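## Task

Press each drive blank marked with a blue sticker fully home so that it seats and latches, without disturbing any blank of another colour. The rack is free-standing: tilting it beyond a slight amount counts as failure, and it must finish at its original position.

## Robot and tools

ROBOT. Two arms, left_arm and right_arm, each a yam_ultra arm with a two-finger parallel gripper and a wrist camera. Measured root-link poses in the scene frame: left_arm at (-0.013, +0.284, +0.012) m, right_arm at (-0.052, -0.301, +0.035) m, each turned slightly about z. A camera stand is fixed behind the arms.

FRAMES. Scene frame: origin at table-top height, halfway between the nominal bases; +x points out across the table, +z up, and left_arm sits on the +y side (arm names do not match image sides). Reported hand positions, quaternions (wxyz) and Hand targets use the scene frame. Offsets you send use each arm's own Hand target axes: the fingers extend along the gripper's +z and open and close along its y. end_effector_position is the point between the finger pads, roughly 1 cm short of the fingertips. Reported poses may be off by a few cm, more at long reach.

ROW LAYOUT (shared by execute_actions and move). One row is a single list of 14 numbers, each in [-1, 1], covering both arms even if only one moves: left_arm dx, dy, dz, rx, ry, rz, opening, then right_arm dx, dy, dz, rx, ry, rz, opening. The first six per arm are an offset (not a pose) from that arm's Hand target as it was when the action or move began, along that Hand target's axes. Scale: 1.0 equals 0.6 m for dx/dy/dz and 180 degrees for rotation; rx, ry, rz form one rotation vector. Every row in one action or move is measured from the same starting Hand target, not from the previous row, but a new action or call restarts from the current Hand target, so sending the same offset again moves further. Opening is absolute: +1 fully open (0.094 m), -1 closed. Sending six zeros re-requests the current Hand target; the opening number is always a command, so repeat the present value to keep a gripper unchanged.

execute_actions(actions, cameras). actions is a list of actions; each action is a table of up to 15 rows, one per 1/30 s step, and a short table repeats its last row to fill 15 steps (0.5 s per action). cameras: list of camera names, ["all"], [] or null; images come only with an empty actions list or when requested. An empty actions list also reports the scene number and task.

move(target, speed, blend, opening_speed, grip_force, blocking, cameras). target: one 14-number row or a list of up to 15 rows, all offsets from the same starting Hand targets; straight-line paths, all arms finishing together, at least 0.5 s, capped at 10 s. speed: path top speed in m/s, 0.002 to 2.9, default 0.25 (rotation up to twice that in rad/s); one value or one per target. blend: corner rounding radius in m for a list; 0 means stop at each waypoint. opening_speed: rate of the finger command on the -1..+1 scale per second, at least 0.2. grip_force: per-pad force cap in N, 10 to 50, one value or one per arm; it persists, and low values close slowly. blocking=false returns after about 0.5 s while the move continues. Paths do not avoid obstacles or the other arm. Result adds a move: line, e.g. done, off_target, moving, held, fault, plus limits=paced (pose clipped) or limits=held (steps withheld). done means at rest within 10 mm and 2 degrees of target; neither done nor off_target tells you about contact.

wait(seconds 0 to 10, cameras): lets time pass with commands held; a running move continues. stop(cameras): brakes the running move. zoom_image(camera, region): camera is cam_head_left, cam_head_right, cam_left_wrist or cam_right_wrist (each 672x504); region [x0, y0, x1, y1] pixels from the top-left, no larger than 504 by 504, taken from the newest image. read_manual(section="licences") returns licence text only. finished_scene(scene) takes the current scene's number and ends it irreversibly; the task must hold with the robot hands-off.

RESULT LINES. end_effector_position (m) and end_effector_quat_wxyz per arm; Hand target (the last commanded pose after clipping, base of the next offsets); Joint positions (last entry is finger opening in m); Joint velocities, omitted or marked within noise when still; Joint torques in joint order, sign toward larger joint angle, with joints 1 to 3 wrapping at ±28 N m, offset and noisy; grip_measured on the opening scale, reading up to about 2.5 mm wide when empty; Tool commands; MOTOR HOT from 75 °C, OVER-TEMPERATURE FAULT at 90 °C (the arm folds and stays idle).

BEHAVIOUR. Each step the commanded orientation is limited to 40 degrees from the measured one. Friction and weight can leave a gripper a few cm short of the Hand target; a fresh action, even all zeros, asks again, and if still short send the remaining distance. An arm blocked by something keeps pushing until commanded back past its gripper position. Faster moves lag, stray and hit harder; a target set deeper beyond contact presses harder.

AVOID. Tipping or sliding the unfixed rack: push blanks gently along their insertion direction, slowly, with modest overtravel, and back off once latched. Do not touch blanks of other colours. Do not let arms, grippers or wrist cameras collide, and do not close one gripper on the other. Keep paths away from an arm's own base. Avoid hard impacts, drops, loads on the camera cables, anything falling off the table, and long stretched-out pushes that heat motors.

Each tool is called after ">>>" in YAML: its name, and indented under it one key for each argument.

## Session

>>> execute_actions:
  actions: []

>>> zoom_image:
  camera: "cam_head_left"
  region: [220, 40, 500, 240]

>>> zoom_image:
  camera: "cam_head_right"
  region: [200, 40, 500, 240]

Scene clock: 0.00 s.
left_arm: end_effector_position=(+0.2876, +0.2100, +0.2731) grip_measured=+1.000 end_effector_quat_wxyz=(+0.595, -0.006, +0.801, +0.070) | right_arm: end_effector_position=(+0.2287, -0.0895, +0.2647) grip_measured=+1.000 end_effector_quat_wxyz=(+0.649, -0.075, +0.729, +0.202)
Joint positions: left_arm=[-0.599 0.843 0.697 -0.242 -0.727 -0.157 0.094] | right_arm=[0.921 0.997 0.389 0.523 0.478 0.238 0.094]
Joint velocities: within noise
Joint torques (N m): no reading
Heat: left arm: 28 °C; right arm: 29 °C.
Hand target: left_arm +0.2868, +0.2097, +0.2880; +0.609, -0.018, +0.790, +0.059 | right_arm +0.2278, -0.0886, +0.2743; +0.656, -0.074, +0.722, +0.206
Tool commands: left_gripper/opening=+1.0 right_gripper/opening=+1.0

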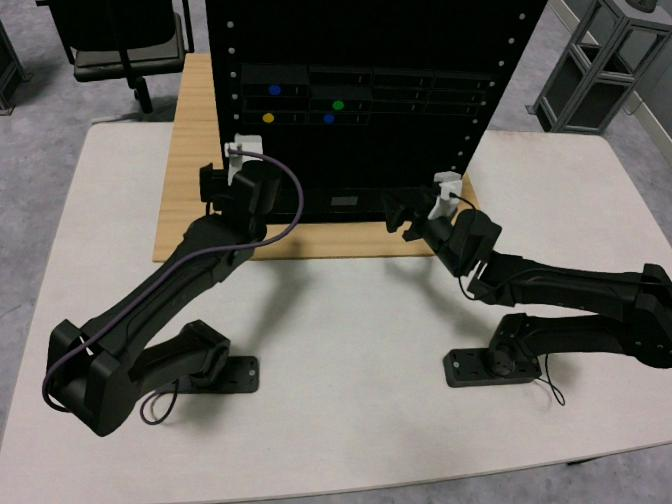

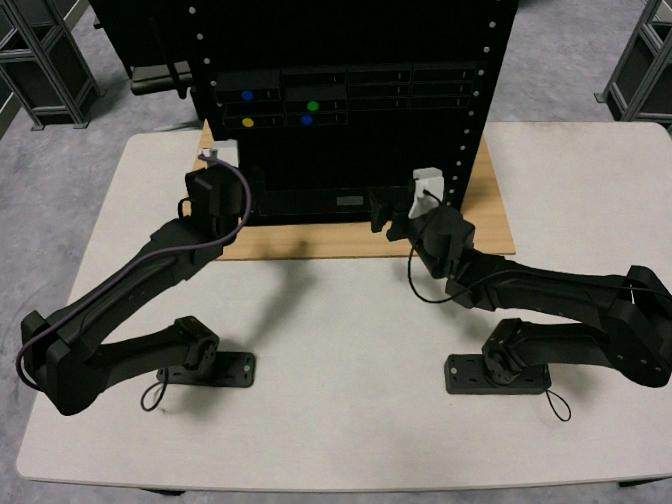

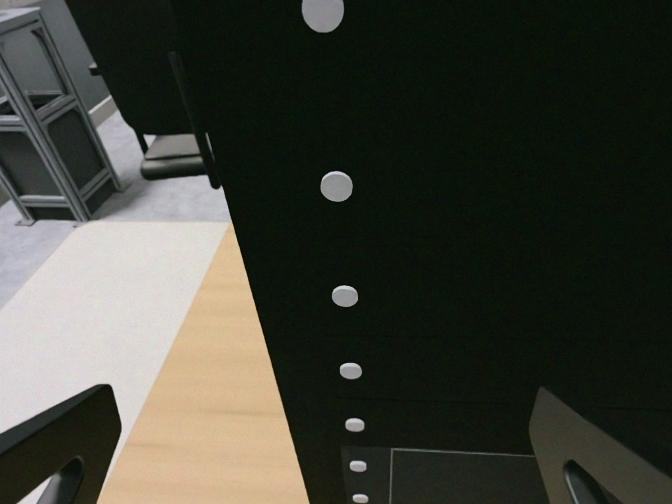

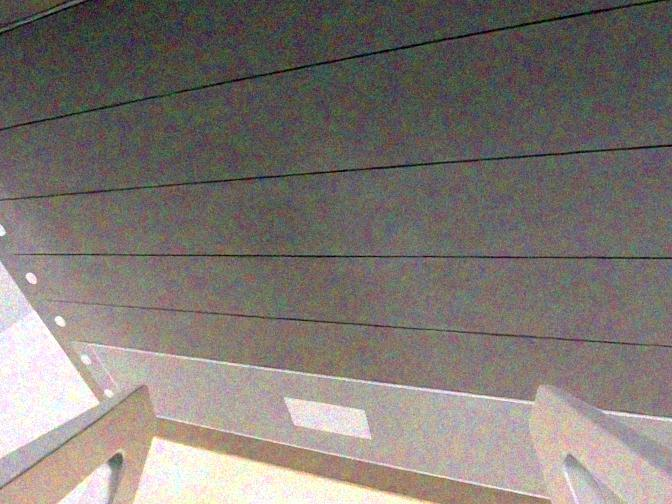

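Scaled by 1.800 from the camera's 672x504 image, which has a finer 960x720 frame.

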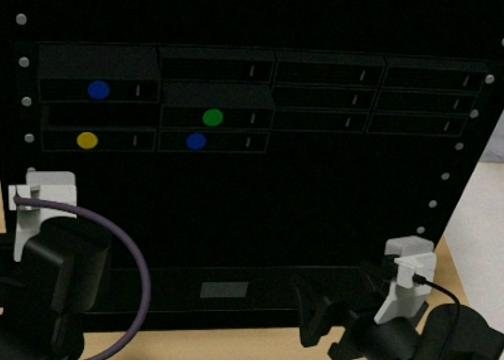

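Scaled by 1.680 from the camera's 672x504 image, which has a finer 960x720 frame.

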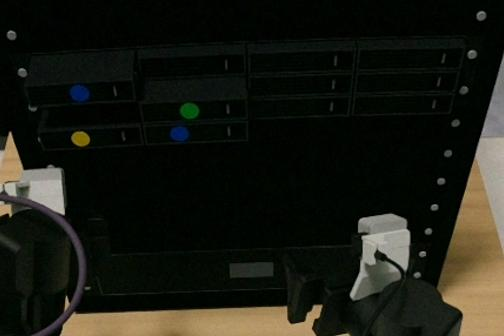

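>>> move:
  target: [-0.2158,-0.0552,-0.1613,0.0348,-0.0818,-0.0185,-1,0,0,0,0,0,0,1]
  cameras: ["cam_left_wrist","cam_head_left"]

Scene clock: 5.80 s.
left_arm: end_effector_position=(+0.2325, +0.1531, +0.4176) grip_measured=-0.996 end_effector_quat_wxyz=(+0.696, +0.024, +0.718, +0.011) | right_arm: end_effector_position=(+0.2287, -0.0895, +0.2647) grip_measured=+1.000 end_effector_quat_wxyz=(+0.649, -0.075, +0.729, +0.202)
Joint positions: left_arm=[-1.061 0.833 1.011 -0.244 -1.084 -0.008 0] | right_arm=[0.921 0.997 0.389 0.523 0.478 0.238 0.094]
Joint torques (N m): left_arm=[-0.59 0.17 7.77 1.81 -0.16 0.09] | right_arm=[-0.03 -2.61 7.58 1.54 0.02 -0.02]
Heat: left arm: 28 °C; right arm: 29 °C.
Hand target: left_arm +0.2303, +0.1602, +0.4349; +0.707, +0.000, +0.707, +0.000 | right_arm +0.2278, -0.0886, +0.2743; +0.656, -0.074, +0.722, +0.206
Off the commanded pose: left_arm 0.019 m, 4 deg | right_arm 0.010 m, 1 deg.
move: off_target (left_arm)
Images, in order (width x height): cam_head_left 672x504, cam_left_wrist 672x504.

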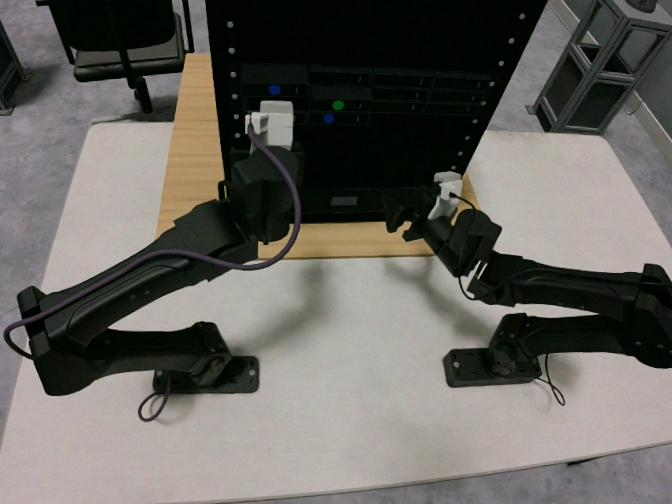

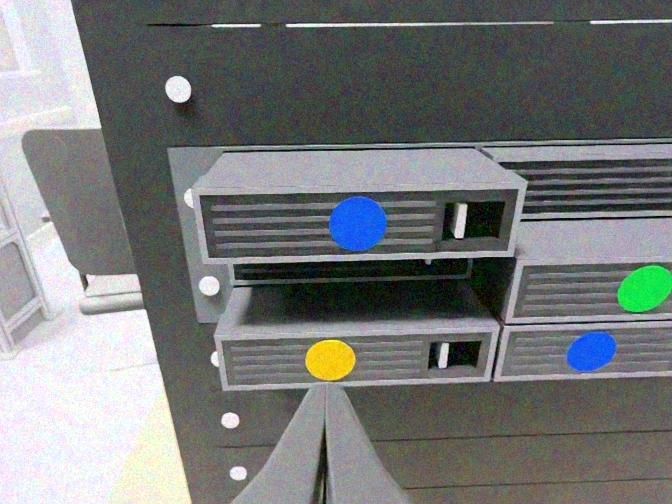

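>>> move:
  target: [-0.004,-0.015,0.11,0,0,0,-1,0,0,0,0,0,0,1]
  speed: 0.15
  cameras: ["cam_left_wrist"]

Scene clock: 8.03 s.
left_arm: end_effector_position=(+0.2965, +0.1506, +0.4032) grip_measured=-0.996 end_effector_quat_wxyz=(+0.677, +0.027, +0.734, +0.032) | right_arm: end_effector_position=(+0.2287, -0.0895, +0.2647) grip_measured=+1.000 end_effector_quat_wxyz=(+0.649, -0.075, +0.729, +0.202)
Joint positions: left_arm=[-0.768 0.996 1.054 -0.175 -0.817 -0.001 0] | right_arm=[0.921 0.997 0.389 0.523 0.478 0.238 0.094]
Joint torques (N m): left_arm=[0.64 -1.25 9.21 2.43 0.13 0.04] | right_arm=[-0.05 -2.58 7.6 1.54 0.02 -0.02]
Heat: left arm: 29 °C; right arm: 30 °C.
Hand target: left_arm +0.2963, +0.1512, +0.4373; +0.707, +0.000, +0.707, +0.000 | right_arm +0.2278, -0.0886, +0.2743; +0.656, -0.074, +0.722, +0.206
Off the commanded pose: left_arm 0.034 m, 7 deg | right_arm 0.010 m, 1 deg.
move: off_target (left_arm)
Images, in order (width x height): cam_left_wrist 672x504.

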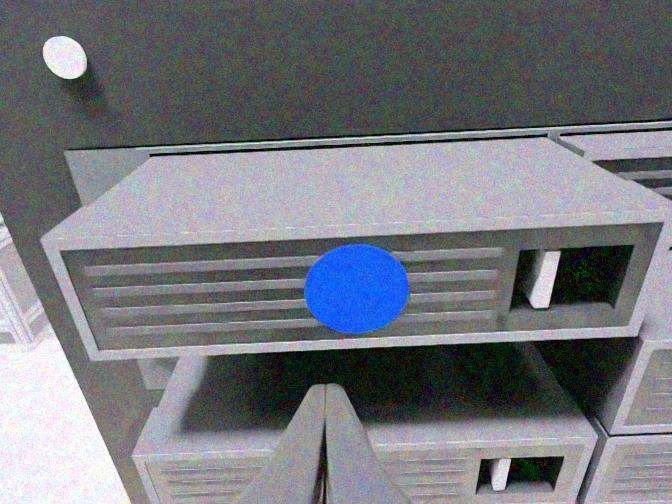

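>>> move:
  target: [-0.03,-0.012,0,0,-0.03,0,-1,0,0,0,0,0,0,1]
  speed: 0.1
  cameras: ["cam_left_wrist"]

Scene clock: 10.07 s.
left_arm: end_effector_position=(+0.2989, +0.1474, +0.4153) grip_measured=-0.996 end_effector_quat_wxyz=(+0.694, +0.038, +0.717, +0.046) | right_arm: end_effector_position=(+0.2287, -0.0895, +0.2647) grip_measured=+1.000 end_effector_quat_wxyz=(+0.649, -0.075, +0.729, +0.202)
Joint positions: left_arm=[-0.774 1.008 1.054 -0.094 -0.83 0.084 0] | right_arm=[0.921 0.997 0.389 0.523 0.478 0.238 0.094]
Joint torques (N m): left_arm=[-0.72 -1.69 7.23 3.29 0.05 0.07] | right_arm=[-0.06 -2.56 7.6 1.54 0.02 -0.02]
Heat: left arm: 30 °C; right arm: 30 °C.
Hand target: left_arm +0.2963, +0.1440, +0.4553; +0.740, +0.000, +0.673, +0.000 | right_arm +0.2278, -0.0886, +0.2743; +0.656, -0.074, +0.722, +0.206
Off the commanded pose: left_arm 0.040 m, 10 deg | right_arm 0.010 m, 1 deg.
move: off_target (left_arm)
Images, in order (width x height): cam_left_wrist 672x504.

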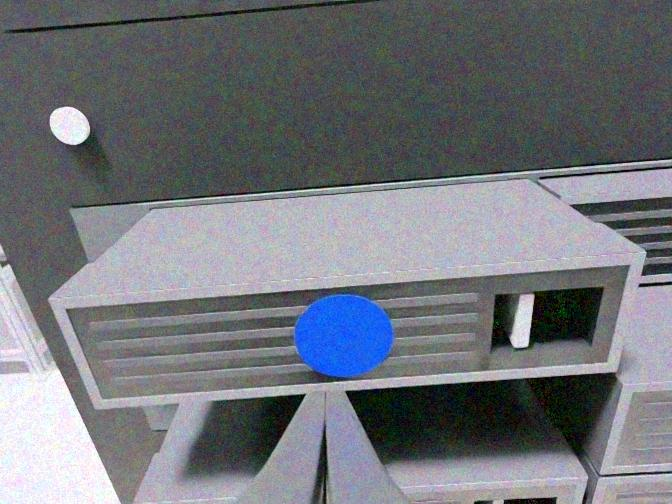

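>>> move:
  target: [-0.02,-0.005,0,0,0,0,-1,0,0,0,0,0,0,1]
  speed: 0.1
  cameras: ["cam_left_wrist"]

Scene clock: 11.53 s.
left_arm: end_effector_position=(+0.2987, +0.1425, +0.4154) grip_measured=-0.996 end_effector_quat_wxyz=(+0.694, +0.043, +0.717, +0.048) | right_arm: end_effector_position=(+0.2287, -0.0895, +0.2647) grip_measured=+1.000 end_effector_quat_wxyz=(+0.649, -0.075, +0.729, +0.202)
Joint positions: left_arm=[-0.789 1.019 1.059 -0.087 -0.84 0.093 0] | right_arm=[0.921 0.997 0.389 0.523 0.478 0.238 0.094]
Joint torques (N m): left_arm=[-0.68 -1.73 10.41 2.98 -0.04 0.08] | right_arm=[-0.05 -2.59 7.6 1.54 0.01 -0.03]
Heat: left arm: 30 °C; right arm: 30 °C.
Hand target: left_arm +0.2952, +0.1410, +0.4672; +0.740, +0.000, +0.673, +0.000 | right_arm +0.2278, -0.0886, +0.2743; +0.656, -0.074, +0.722, +0.206
Off the commanded pose: left_arm 0.052 m, 10 deg | right_arm 0.010 m, 1 deg.
move: off_target (left_arm)
Images, in order (width x height): cam_left_wrist 672x504.

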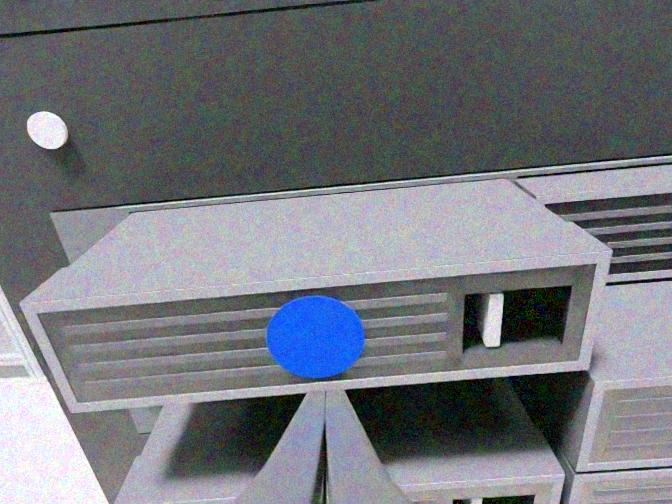

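>>> move:
  target: [-0.01,0.004,0,0,0,0,-1,0,0,0,0,0,0,1]
  speed: 0.1
  cameras: ["cam_left_wrist"]

Scene clock: 13.07 s.
left_arm: end_effector_position=(+0.2987, +0.1421, +0.4163) grip_measured=-0.996 end_effector_quat_wxyz=(+0.694, +0.043, +0.717, +0.049) | right_arm: end_effector_position=(+0.2287, -0.0895, +0.2647) grip_measured=+1.000 end_effector_quat_wxyz=(+0.649, -0.075, +0.729, +0.202)
Joint positions: left_arm=[-0.791 1.021 1.062 -0.087 -0.842 0.096 0] | right_arm=[0.921 0.997 0.389 0.523 0.478 0.238 0.094]
Joint torques (N m): left_arm=[-0.23 -1.94 11.71 2.77 0.03 0.1] | right_arm=[-0.03 -2.56 7.6 1.54 0.02 -0.02]
Heat: left arm: 31 °C; right arm: 30 °C.
Hand target: left_arm +0.2946, +0.1434, +0.4732; +0.740, +0.000, +0.673, +0.000 | right_arm +0.2278, -0.0886, +0.2743; +0.656, -0.074, +0.722, +0.206
Off the commanded pose: left_arm 0.057 m, 10 deg | right_arm 0.010 m, 1 deg.
move: off_target (left_arm)
Images, in order (width x height): cam_left_wrist 672x504.

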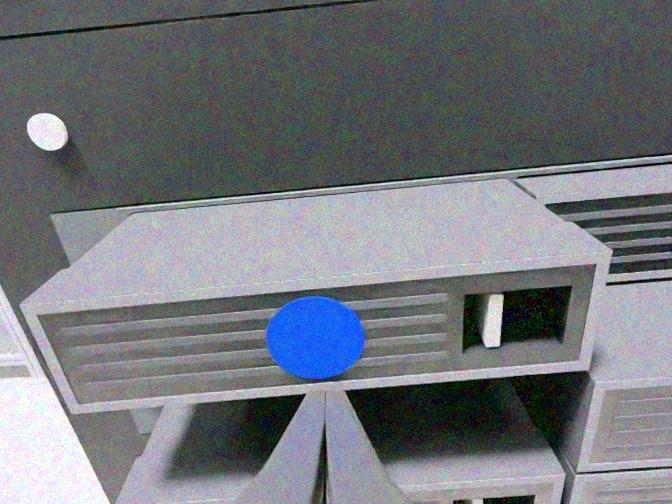

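>>> move:
  target: [0.026,0.004,-0.044,0,0,0,-1,0,0,0,0,0,0,1]
  speed: 0.08
  cameras: ["cam_left_wrist"]

Scene clock: 15.53 s.
left_arm: end_effector_position=(+0.2739, +0.1429, +0.4417) grip_measured=-0.996 end_effector_quat_wxyz=(+0.723, +0.020, +0.690, +0.017) | right_arm: end_effector_position=(+0.2287, -0.0895, +0.2647) grip_measured=+1.000 end_effector_quat_wxyz=(+0.649, -0.075, +0.729, +0.202)
Joint positions: left_arm=[-0.881 0.955 1.046 -0.014 -0.917 0.114 0] | right_arm=[0.921 0.997 0.389 0.523 0.478 0.238 0.094]
Joint torques (N m): left_arm=[-0.59 -1.42 5.48 2.28 -0.06 0.09] | right_arm=[-0.06 -2.59 7.6 1.54 0.02 -0.03]
Heat: left arm: 31 °C; right arm: 31 °C.
Hand target: left_arm +0.2698, +0.1458, +0.4552; +0.740, +0.000, +0.673, +0.000 | right_arm +0.2278, -0.0886, +0.2743; +0.656, -0.074, +0.722, +0.206
Off the commanded pose: left_arm 0.014 m, 4 deg | right_arm 0.010 m, 1 deg.
move: off_target (left_arm)
Images, in order (width x height): cam_left_wrist 672x504.

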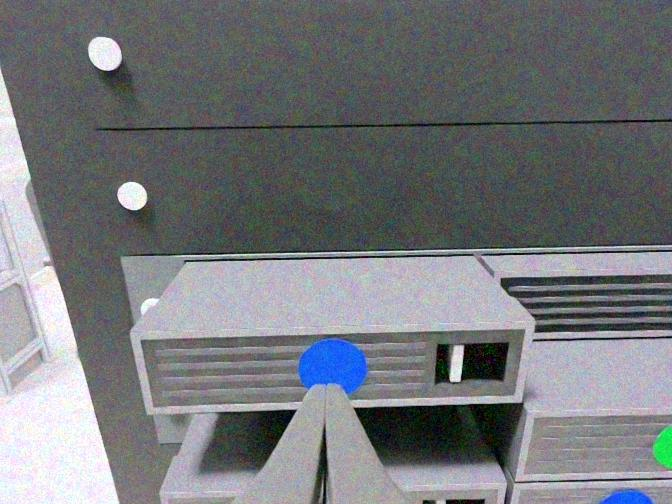

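>>> move:
  target: [0.025,0,-0.002,0,0,0,-1,0,0,0,0,0,0,1]
  speed: 0.08
  cameras: ["cam_left_wrist"]

Scene clock: 17.73 s.
left_arm: end_effector_position=(+0.2752, +0.1412, +0.4247) grip_measured=-0.996 end_effector_quat_wxyz=(+0.722, +0.023, +0.692, +0.020) | right_arm: end_effector_position=(+0.2287, -0.0895, +0.2647) grip_measured=+1.000 end_effector_quat_wxyz=(+0.649, -0.075, +0.729, +0.202)
Joint positions: left_arm=[-0.881 0.944 0.977 0.037 -0.917 0.116 0] | right_arm=[0.921 0.997 0.389 0.523 0.478 0.238 0.094]
Joint torques (N m): left_arm=[-0.47 -2.07 5.63 2.27 -0.05 0.08] | right_arm=[-0.06 -2.59 7.6 1.54 0.01 -0.02]
Heat: left arm: 31 °C; right arm: 31 °C.
Hand target: left_arm +0.2700, +0.1458, +0.4401; +0.740, +0.000, +0.673, +0.000 | right_arm +0.2278, -0.0886, +0.2743; +0.656, -0.074, +0.722, +0.206
Off the commanded pose: left_arm 0.017 m, 5 deg | right_arm 0.010 m, 1 deg.
move: off_target (left_arm)
Images, in order (width x height): cam_left_wrist 672x504.

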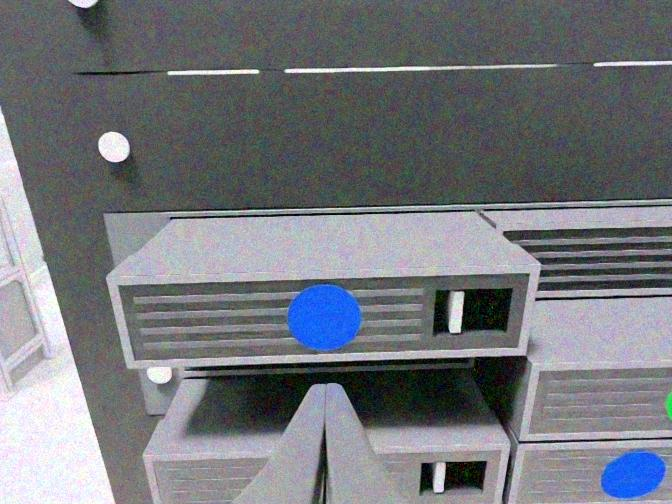

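>>> move:
  target: [-0.004,0,0.05,0,0,0,-1,0,0,0,0,0,0,1]
  speed: 0.08
  cameras: ["cam_left_wrist"]

Scene clock: 19.43 s.
left_arm: end_effector_position=(+0.3021, +0.1457, +0.4095) grip_measured=-0.996 end_effector_quat_wxyz=(+0.710, +0.031, +0.702, +0.042) | right_arm: end_effector_position=(+0.2287, -0.0895, +0.2647) grip_measured=+1.000 end_effector_quat_wxyz=(+0.649, -0.075, +0.729, +0.202)
Joint positions: left_arm=[-0.769 1.004 0.977 0.043 -0.827 0.116 0] | right_arm=[0.921 0.997 0.389 0.523 0.478 0.238 0.094]
Joint torques (N m): left_arm=[0.68 -1.73 9.47 2.37 0.25 -0.13] | right_arm=[-0.03 -2.56 7.57 1.54 0.02 -0.02]
Heat: left arm: 31 °C; right arm: 31 °C.
Hand target: left_arm +0.2996, +0.1458, +0.4453; +0.740, +0.000, +0.673, +0.000 | right_arm +0.2278, -0.0886, +0.2743; +0.656, -0.074, +0.722, +0.206
Off the commanded pose: left_arm 0.036 m, 8 deg | right_arm 0.010 m, 1 deg.
move: off_target (left_arm)
Images, in order (width x height): cam_left_wrist 672x504.

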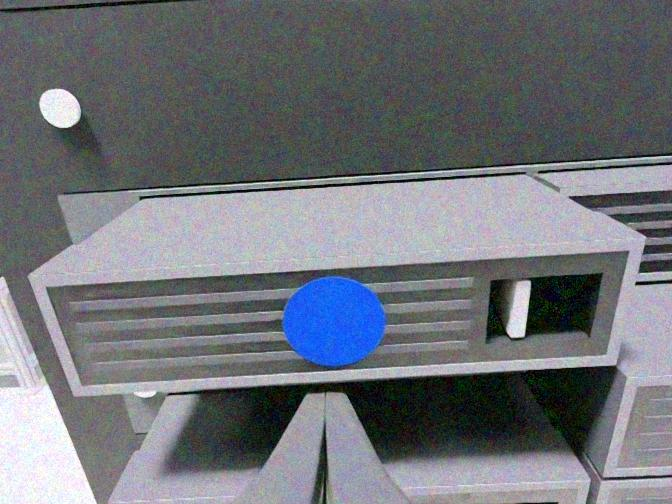

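>>> move:
  target:
    - [0.004,0,-0.05,0,0,0,-1,0,0,0,0,0,0,1]
    - [-0.024,0,-0.014,0,0,0,-1,0,0,0,0,0,0,1]
  speed: 0.08
  cameras: ["cam_left_wrist"]

Scene clock: 22.30 s.
left_arm: end_effector_position=(+0.2927, +0.1457, +0.4361) grip_measured=-0.996 end_effector_quat_wxyz=(+0.725, +0.012, +0.688, +0.026) | right_arm: end_effector_position=(+0.2287, -0.0895, +0.2647) grip_measured=+1.000 end_effector_quat_wxyz=(+0.649, -0.075, +0.729, +0.202)
Joint positions: left_arm=[-0.806 0.996 1.034 0.043 -0.865 0.116 0] | right_arm=[0.921 0.997 0.389 0.523 0.478 0.238 0.094]
Joint torques (N m): left_arm=[0.64 -1.1 9.13 1.73 0.3 -0.05] | right_arm=[-0.06 -2.56 7.6 1.54 0.02 -0.02]
Heat: left arm: 31 °C; right arm: 31 °C.
Hand target: left_arm +0.2899, +0.1458, +0.4589; +0.740, +0.000, +0.673, +0.000 | right_arm +0.2278, -0.0886, +0.2743; +0.656, -0.074, +0.722, +0.206
Off the commanded pose: left_arm 0.023 m, 4 deg | right_arm 0.010 m, 1 deg.
move: off_target (left_arm)
Images, in order (width x height): cam_left_wrist 672x504.

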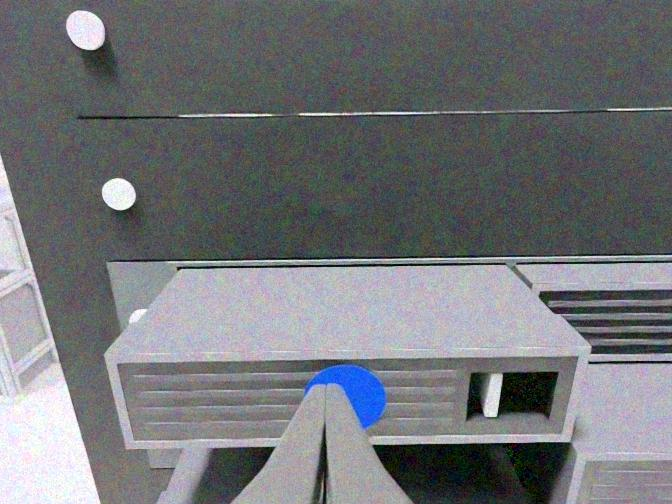

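>>> move:
  target: [0.004,-0.005,0.04,0,0,0,-1,0,0,0,0,0,0,1]
  speed: 0.06
  cameras: ["cam_left_wrist"]

Scene clock: 24.03 s.
left_arm: end_effector_position=(+0.3154, +0.1400, +0.4287) grip_measured=-0.996 end_effector_quat_wxyz=(+0.716, +0.027, +0.696, +0.033) | right_arm: end_effector_position=(+0.2287, -0.0895, +0.2647) grip_measured=+1.000 end_effector_quat_wxyz=(+0.649, -0.075, +0.729, +0.202)
Joint positions: left_arm=[-0.737 1.065 1.063 0.043 -0.787 0.114 0] | right_arm=[0.921 0.997 0.389 0.523 0.478 0.238 0.094]
Joint torques (N m): left_arm=[0.65 -1.91 9.43 2.07 0.23 -0.17] | right_arm=[-0.03 -2.58 7.58 1.54 0.01 -0.02]
Heat: left arm: 31 °C; right arm: 31 °C.
Hand target: left_arm +0.3140, +0.1428, +0.4588; +0.740, +0.000, +0.673, +0.000 | right_arm +0.2278, -0.0886, +0.2743; +0.656, -0.074, +0.722, +0.206
Off the commanded pose: left_arm 0.030 m, 6 deg | right_arm 0.010 m, 1 deg.
move: off_target (left_arm)
Images, in order (width x height): cam_left_wrist 672x504.

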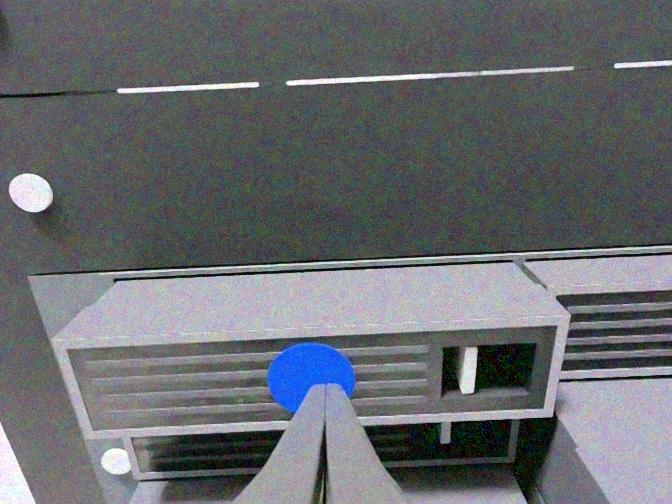

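Great, it's sliding. Continue.

>>> move:
  target: [-0.004,0.008,0.035,0,0,0,-1,0,0,0,0,0,0,1]
  speed: 0.06
  cameras: ["cam_left_wrist"]

Scene clock: 25.47 s.
left_arm: end_effector_position=(+0.3291, +0.1446, +0.4344) grip_measured=-0.996 end_effector_quat_wxyz=(+0.718, +0.021, +0.695, +0.030) | right_arm: end_effector_position=(+0.2287, -0.0895, +0.2647) grip_measured=+1.000 end_effector_quat_wxyz=(+0.649, -0.075, +0.729, +0.202)
Joint positions: left_arm=[-0.679 1.097 1.098 0.043 -0.731 0.102 0] | right_arm=[0.921 0.997 0.389 0.523 0.478 0.238 0.094]
Joint torques (N m): left_arm=[2.41 -0.95 10.13 2.09 0.5 -0.18] | right_arm=[-0.06 -2.59 7.61 1.54 0.02 -0.02]
Heat: left arm: 31 °C; right arm: 31 °C.
Hand target: left_arm +0.3347, +0.1476, +0.4631; +0.740, +0.000, +0.673, +0.000 | right_arm +0.2278, -0.0886, +0.2743; +0.656, -0.074, +0.722, +0.206
Off the commanded pose: left_arm 0.029 m, 6 deg | right_arm 0.010 m, 1 deg.
move: off_target (left_arm)
Images, in order (width x height): cam_left_wrist 672x504.

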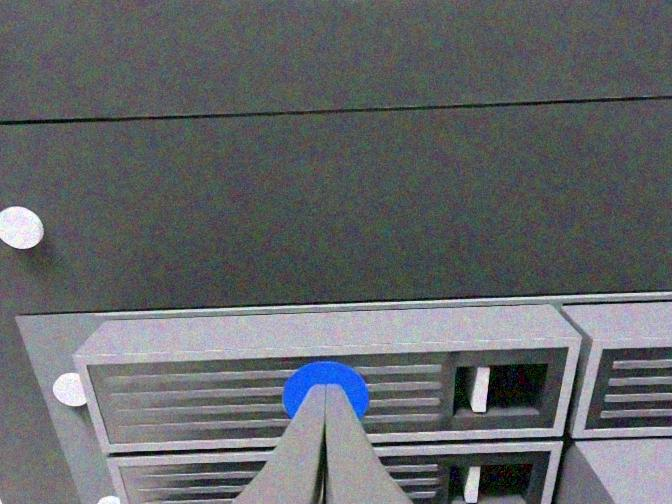

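>>> move:
  target: [0.007,0,0.035,0,0,0,-1,0,0,0,0,0,0,1]
  speed: 0.05
  cameras: ["cam_left_wrist"]

>>> move:
  target: [0.002,0,0.025,0,0,0,-1,0,0,0,0,0,0,1]
  speed: 0.05
  cameras: ["cam_left_wrist"]

Scene clock: 27.20 s.
left_arm: end_effector_position=(+0.3299, +0.1444, +0.4343) grip_measured=-0.996 end_effector_quat_wxyz=(+0.717, +0.028, +0.696, +0.022) | right_arm: end_effector_position=(+0.2287, -0.0895, +0.2647) grip_measured=+1.000 end_effector_quat_wxyz=(+0.649, -0.075, +0.729, +0.202)
Joint positions: left_arm=[-0.663 1.091 1.098 0.032 -0.695 0.096 0] | right_arm=[0.921 0.997 0.389 0.523 0.478 0.238 0.094]
Joint torques (N m): left_arm=[5.83 2.62 11.22 2.57 0.66 -0.21] | right_arm=[-0.05 -2.59 7.61 1.54 0.02 -0.02]
Heat: left arm: 32 °C; right arm: 31 °C.
Hand target: left_arm +0.3560, +0.1476, +0.4609; +0.740, +0.000, +0.673, +0.000 | right_arm +0.2278, -0.0886, +0.2743; +0.656, -0.074, +0.722, +0.206
Off the commanded pose: left_arm 0.037 m, 5 deg | right_arm 0.010 m, 1 deg.
move: off_target (left_arm)
Images, in order (width x height): cam_left_wrist 672x504.

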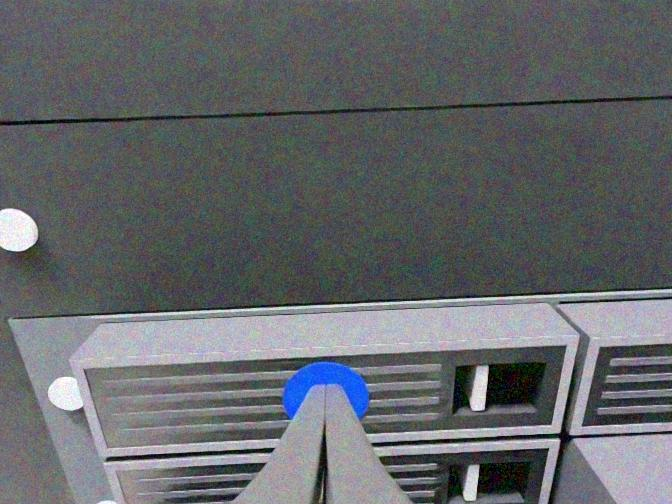

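Scene clock: 28.63 s.
left_arm: end_effector_position=(+0.3303, +0.1446, +0.4349) grip_measured=-0.996 end_effector_quat_wxyz=(+0.714, +0.035, +0.699, +0.017) | right_arm: end_effector_position=(+0.2287, -0.0895, +0.2647) grip_measured=+1.000 end_effector_quat_wxyz=(+0.649, -0.075, +0.729, +0.202)
Joint positions: left_arm=[-0.651 1.088 1.109 0.006 -0.667 0.09 0] | right_arm=[0.921 0.997 0.389 0.523 0.478 0.238 0.094]
Joint torques (N m): left_arm=[7.73 5.55 11.7 3.03 0.73 -0.19] | right_arm=[-0.05 -2.56 7.6 1.55 0.02 -0.02]
Heat: left arm: 32 °C; right arm: 31 °C.
Hand target: left_arm +0.3711, +0.1476, +0.4611; +0.740, +0.000, +0.673, +0.000 | right_arm +0.2278, -0.0886, +0.2743; +0.656, -0.074, +0.722, +0.206
Off the commanded pose: left_arm 0.049 m, 6 deg | right_arm 0.010 m, 1 deg.
move: off_target (left_arm)
Images, in order (width x height): cam_left_wrist 672x504.

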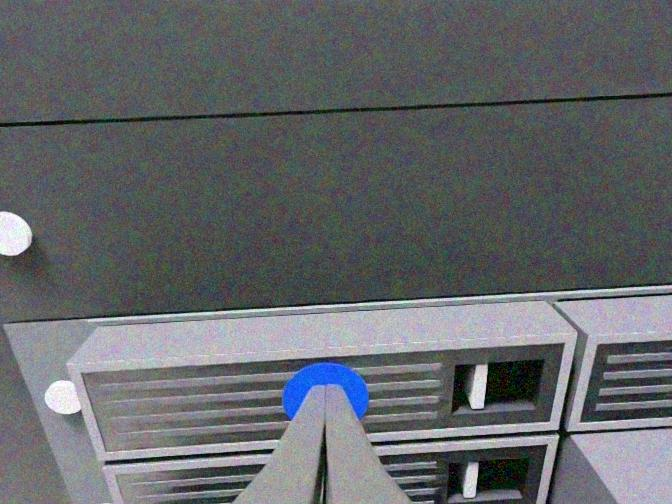

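>>> move:
  target:
    - [0,0,-0.12,0,0,0,-1,0,0,0,0,0,0,1]
    - [0.0,0,-0.26,0,0,0,-1,0,0,0,0,0,0,1]
  blend: 0.02
  speed: 0.15
  cameras: ["cam_left_wrist"]

>>> zoom_image:
  camera: "cam_left_wrist"
  region: [140, 130, 640, 480]

Scene clock: 31.73 s.
left_arm: end_effector_position=(+0.2179, +0.1420, +0.4381) grip_measured=-0.996 end_effector_quat_wxyz=(+0.731, +0.024, +0.682, +0.017) | right_arm: end_effector_position=(+0.2287, -0.0895, +0.2647) grip_measured=+1.000 end_effector_quat_wxyz=(+0.649, -0.075, +0.729, +0.202)
Joint positions: left_arm=[-1.183 0.833 0.943 0.084 -1.207 0.24 0] | right_arm=[0.921 0.997 0.389 0.523 0.478 0.238 0.094]
Joint torques (N m): left_arm=[-0.61 -0.23 5.26 1.97 0.02 0.09] | right_arm=[-0.05 -2.58 7.6 1.53 0.02 -0.02]
Heat: left arm: 32 °C; right arm: 32 °C.
Hand target: left_arm +0.2158, +0.1476, +0.4465; +0.740, +0.000, +0.673, +0.000 | right_arm +0.2278, -0.0886, +0.2743; +0.656, -0.074, +0.722, +0.206
Off the commanded pose: left_arm 0.010 m, 4 deg | right_arm 0.010 m, 1 deg.
move: off_target (left_arm)
Images, in order (width x height): cam_left_wrist 672x504.

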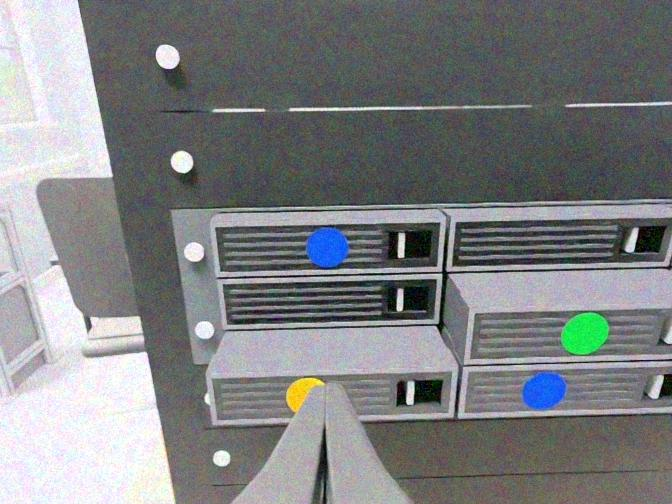

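Scaled by 1.008 from the camera's 672x504 image, which has a finer 960x720 frame.

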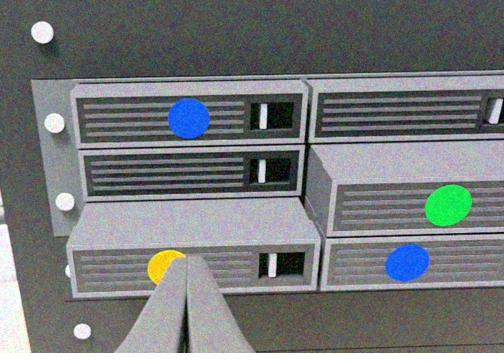

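>>> move:
  target: [0.0,0.2,0,0,0,0,-1,0,0,0,0,0,0,1]
  speed: 0.3

>>> move:
  target: [0,0,0,0,0,0,-1,-0.0568,0.2022,0.061,0.2269,-0.0441,-0.568,-1]
  speed: 0.4
  cameras: ["cam_head_left","cam_head_right","cam_right_wrist"]

Scene clock: 38.03 s.
left_arm: end_effector_position=(+0.2182, +0.2672, +0.4412) grip_measured=-0.996 end_effector_quat_wxyz=(+0.744, +0.001, +0.668, +0.008) | right_arm: end_effector_position=(+0.2287, -0.0895, +0.2647) grip_measured=+1.000 end_effector_quat_wxyz=(+0.649, -0.075, +0.729, +0.202)
Joint positions: left_arm=[-0.312 0.499 0.933 -0.319 -0.362 0.053 0] | right_arm=[0.921 0.997 0.389 0.523 0.478 0.238 0.094]
Joint torques (N m): left_arm=[0.7 3.17 8.02 1.27 0.24 -0.17] | right_arm=[-0.06 -2.59 7.6 1.54 0.02 -0.02]
Heat: left arm: 32 °C; right arm: 32 °C.
Hand target: left_arm +0.2158, +0.2676, +0.4464; +0.740, +0.000, +0.673, +0.000 | right_arm +0.2278, -0.0886, +0.2743; +0.656, -0.074, +0.722, +0.206
Off the commanded pose: left_arm 0.006 m, 1 deg | right_arm 0.010 m, 1 deg.
move: done

Scene clock: 41.60 s.
left_arm: end_effector_position=(+0.2182, +0.2673, +0.4412) grip_measured=-0.996 end_effector_quat_wxyz=(+0.744, +0.001, +0.668, +0.008) | right_arm: end_effector_position=(+0.2224, +0.0270, +0.3171) grip_measured=-0.985 end_effector_quat_wxyz=(+0.567, -0.471, +0.405, -0.540)
Joint positions: left_arm=[-0.311 0.499 0.933 -0.319 -0.36 0.053 0] | right_arm=[1.297 1.796 0.817 1.507 1.102 -2.101 0.001]
Joint torques (N m): left_arm=[0.7 3.23 8.09 1.28 0.26 -0.16] | right_arm=[-0.29 -6.65 6.67 1.54 -0.43 -0.08]
Heat: left arm: 31 °C; right arm: 32 °C.
Hand target: left_arm +0.2158, +0.2676, +0.4464; +0.740, +0.000, +0.673, +0.000 | right_arm +0.2201, +0.0300, +0.3300; +0.596, -0.380, +0.380, -0.597
Off the commanded pose: left_arm 0.006 m, 1 deg | right_arm 0.013 m, 13 deg.
joint sent to its limit (right arm) — joint 4 (wrist pitch), upper limit; joint 6 (wrist roll), lower limit. The joint targets are off in position and orientation.
move: off_target (right_arm)
Images, in order (width x height): cam_head_left 672x504, cam_head_right 672x504, cam_right_wrist 672x504.

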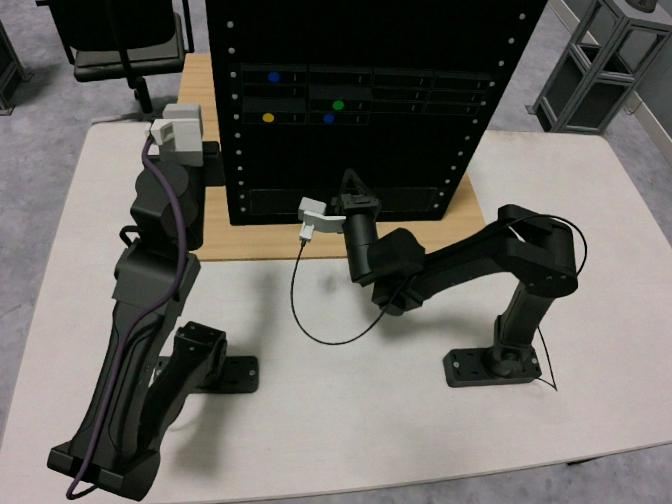

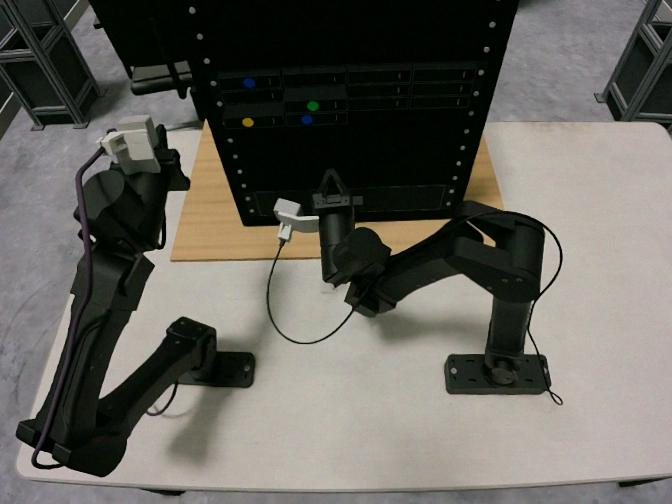

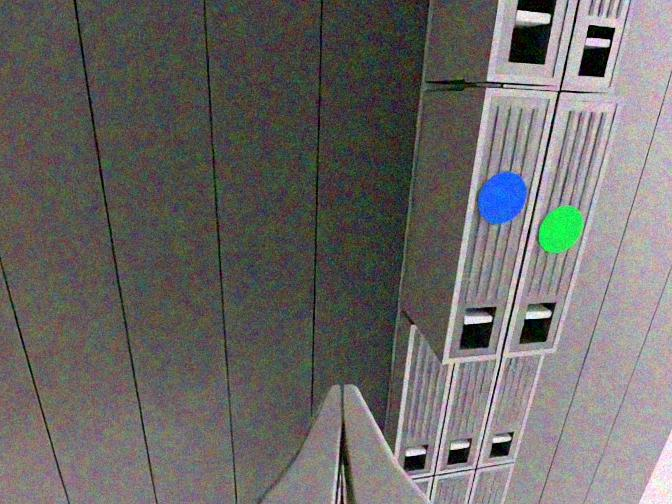

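>>> move:
  target:
    - [0,0,0,0,0,0,-1,0,0,0,0,0,0.5,-1]
    - [0,0,0,0,0,0,-1,0,0,0,0,0.043,0.97,-1]
  speed: 0.6
  cameras: ["cam_head_left","cam_right_wrist"]

Scene clock: 49.73 s.
left_arm: end_effector_position=(+0.2182, +0.2673, +0.4412) grip_measured=-0.996 end_effector_quat_wxyz=(+0.744, +0.001, +0.668, +0.008) | right_arm: end_effector_position=(+0.2240, +0.0277, +0.3170) grip_measured=-0.985 end_effector_quat_wxyz=(+0.586, +0.381, +0.498, +0.513)
Joint positions: left_arm=[-0.311 0.499 0.933 -0.319 -0.36 0.053 0] | right_arm=[1.301 1.814 0.849 1.507 1.142 0.873 0.001]
Joint torques (N m): left_arm=[0.7 3.23 7.99 1.29 0.22 -0.18] | right_arm=[0.4 -6.74 7.39 1.5 -0.22 0.12]
Heat: left arm: 31 °C; right arm: 32 °C.
Hand target: left_arm +0.2158, +0.2676, +0.4464; +0.740, +0.000, +0.673, +0.000 | right_arm +0.2201, +0.0300, +0.3300; +0.606, +0.388, +0.423, +0.551
Off the commanded pose: left_arm 0.006 m, 1 deg | right_arm 0.014 m, 10 deg.
joint sent to its limit (right arm) — joint 4 (wrist pitch), upper limit. The joint targets are off in position and orientation.
move: off_target (right_arm)
Images, in order (width x height): cam_head_left 672x504, cam_right_wrist 672x504.

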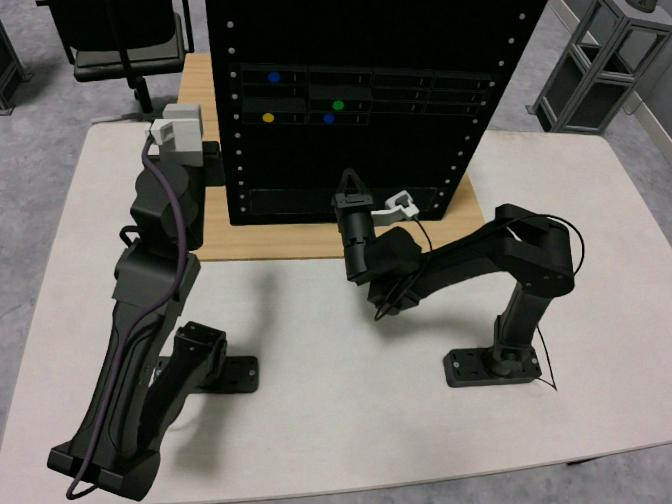

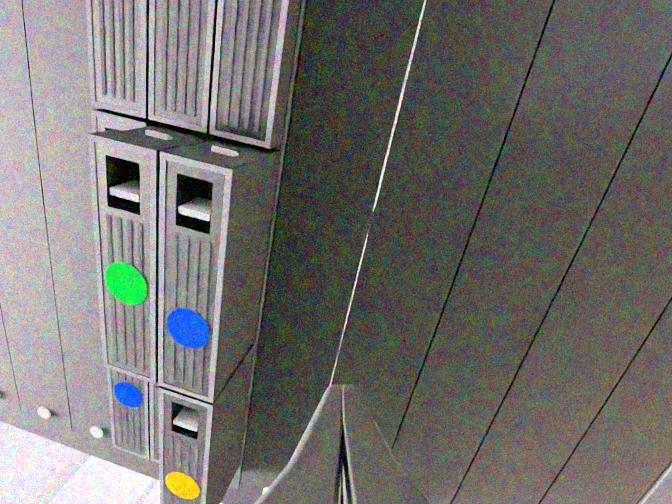

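>>> move:
  target: [0,0,0,0,0,0,-1,0.005,0.04,0.112,0,0.0013,0.0293,-1]
  speed: 0.15
  cameras: ["cam_head_left","cam_right_wrist"]

Scene clock: 52.53 s.
left_arm: end_effector_position=(+0.2182, +0.2673, +0.4412) grip_measured=-0.996 end_effector_quat_wxyz=(+0.744, +0.001, +0.668, +0.008) | right_arm: end_effector_position=(+0.2762, +0.0262, +0.3660) grip_measured=-0.985 end_effector_quat_wxyz=(+0.586, +0.414, +0.414, +0.560)
Joint positions: left_arm=[-0.311 0.499 0.933 -0.319 -0.36 0.053 0] | right_arm=[1.165 1.885 1.059 1.507 1.047 0.937 0.001]
Joint torques (N m): left_arm=[0.75 3.21 7.99 1.27 0.24 -0.16] | right_arm=[0.01 -7.71 7.82 0.8 -0.54 0.11]
Heat: left arm: 31 °C; right arm: 32 °C.
Hand target: left_arm +0.2158, +0.2676, +0.4464; +0.740, +0.000, +0.673, +0.000 | right_arm +0.2752, +0.0348, +0.3751; +0.579, +0.406, +0.405, +0.579
Off the commanded pose: left_arm 0.006 m, 1 deg | right_arm 0.013 m, 3 deg.
move: off_target (right_arm)
Images, in order (width x height): cam_head_left 672x504, cam_right_wrist 672x504.

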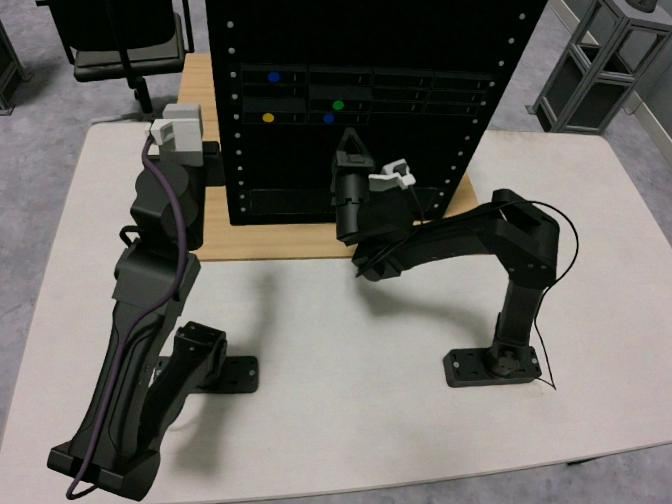

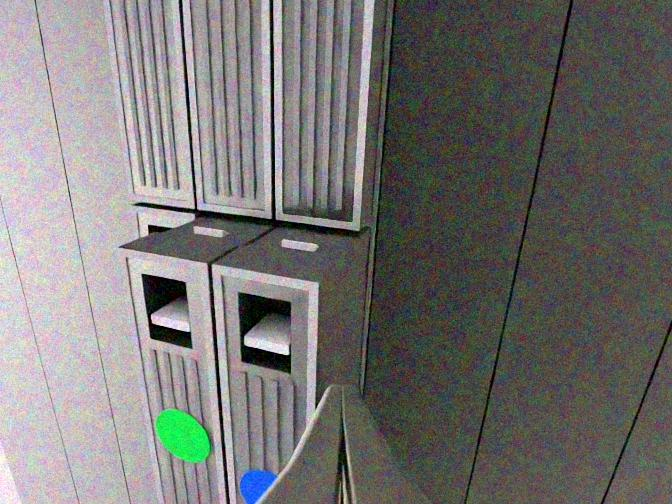

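>>> move:
  target: [0,0,0,0,0,0,-1,0.05,0.028,0.0103,0,0,0,-1]
  speed: 0.12
  cameras: ["cam_head_left","cam_right_wrist"]

Scene clock: 55.77 s.
left_arm: end_effector_position=(+0.2182, +0.2673, +0.4412) grip_measured=-0.996 end_effector_quat_wxyz=(+0.744, +0.001, +0.668, +0.008) | right_arm: end_effector_position=(+0.2711, +0.0583, +0.3915) grip_measured=-0.985 end_effector_quat_wxyz=(+0.570, +0.415, +0.395, +0.589)
Joint positions: left_arm=[-0.311 0.499 0.933 -0.319 -0.36 0.053 0] | right_arm=[1.205 1.949 1.225 1.482 1.047 0.925 0.001]
Joint torques (N m): left_arm=[0.73 3.19 7.99 1.27 0.23 -0.16] | right_arm=[0.21 -8.38 8.13 0.33 -0.34 -0.19]
Heat: left arm: 31 °C; right arm: 32 °C.
Hand target: left_arm +0.2158, +0.2676, +0.4464; +0.740, +0.000, +0.673, +0.000 | right_arm +0.2753, +0.0648, +0.3930; +0.579, +0.406, +0.405, +0.579
Off the commanded pose: left_arm 0.006 m, 1 deg | right_arm 0.008 m, 2 deg.
move: done
Images, in order (width x height): cam_head_left 672x504, cam_right_wrist 672x504.

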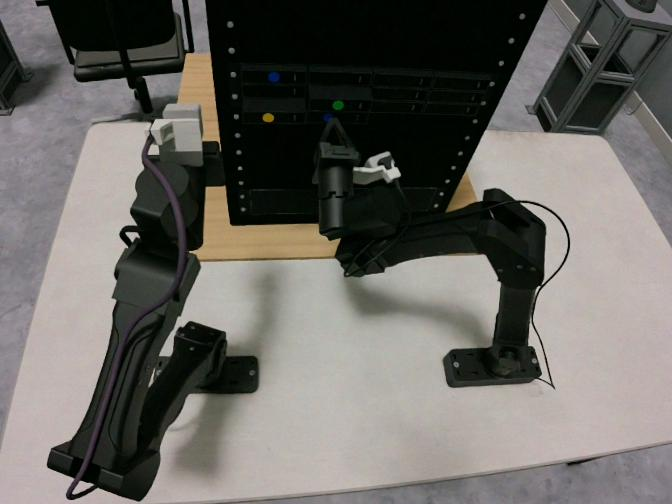

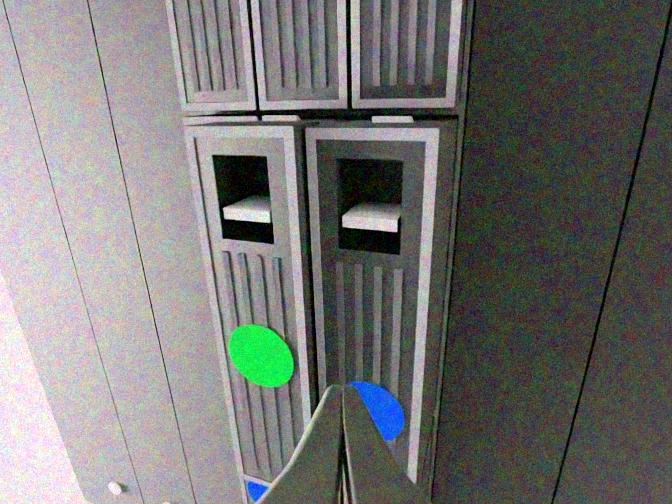

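>>> move:
  target: [0,0,0,0,0,0,-1,-0.0167,-0.019,0.0375,0,0,0,-1]
  speed: 0.07
  cameras: ["cam_head_left","cam_right_wrist"]

Scene clock: 58.07 s.
left_arm: end_effector_position=(+0.2182, +0.2673, +0.4412) grip_measured=-0.996 end_effector_quat_wxyz=(+0.744, +0.001, +0.668, +0.008) | right_arm: end_effector_position=(+0.2997, +0.0431, +0.3861) grip_measured=-0.985 end_effector_quat_wxyz=(+0.582, +0.421, +0.396, +0.573)
Joint positions: left_arm=[-0.311 0.499 0.933 -0.319 -0.36 0.053 0] | right_arm=[1.129 1.949 1.225 1.416 1.021 0.979 0.001]
Joint torques (N m): left_arm=[0.72 3.22 8.02 1.29 0.25 -0.16] | right_arm=[-0.28 -8.96 7.68 0.36 -0.55 0.11]
Heat: left arm: 30 °C; right arm: 32 °C.
Hand target: left_arm +0.2158, +0.2676, +0.4464; +0.740, +0.000, +0.673, +0.000 | right_arm +0.3003, +0.0548, +0.3900; +0.579, +0.406, +0.405, +0.579
Off the commanded pose: left_arm 0.006 m, 1 deg | right_arm 0.012 m, 2 deg.
move: off_target (right_arm)
Images, in order (width x height): cam_head_left 672x504, cam_right_wrist 672x504.

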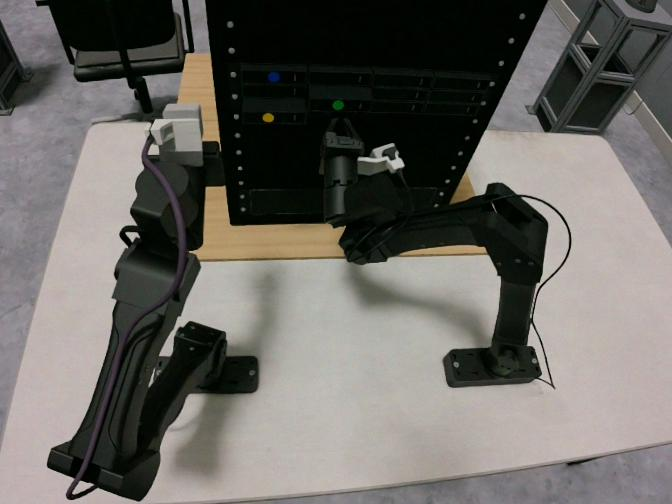

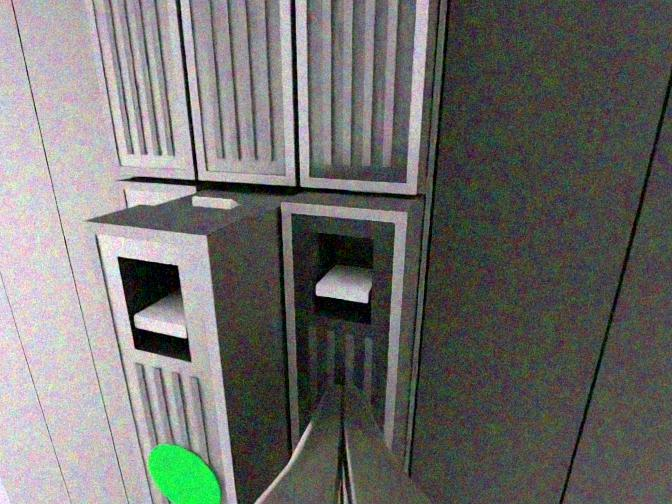

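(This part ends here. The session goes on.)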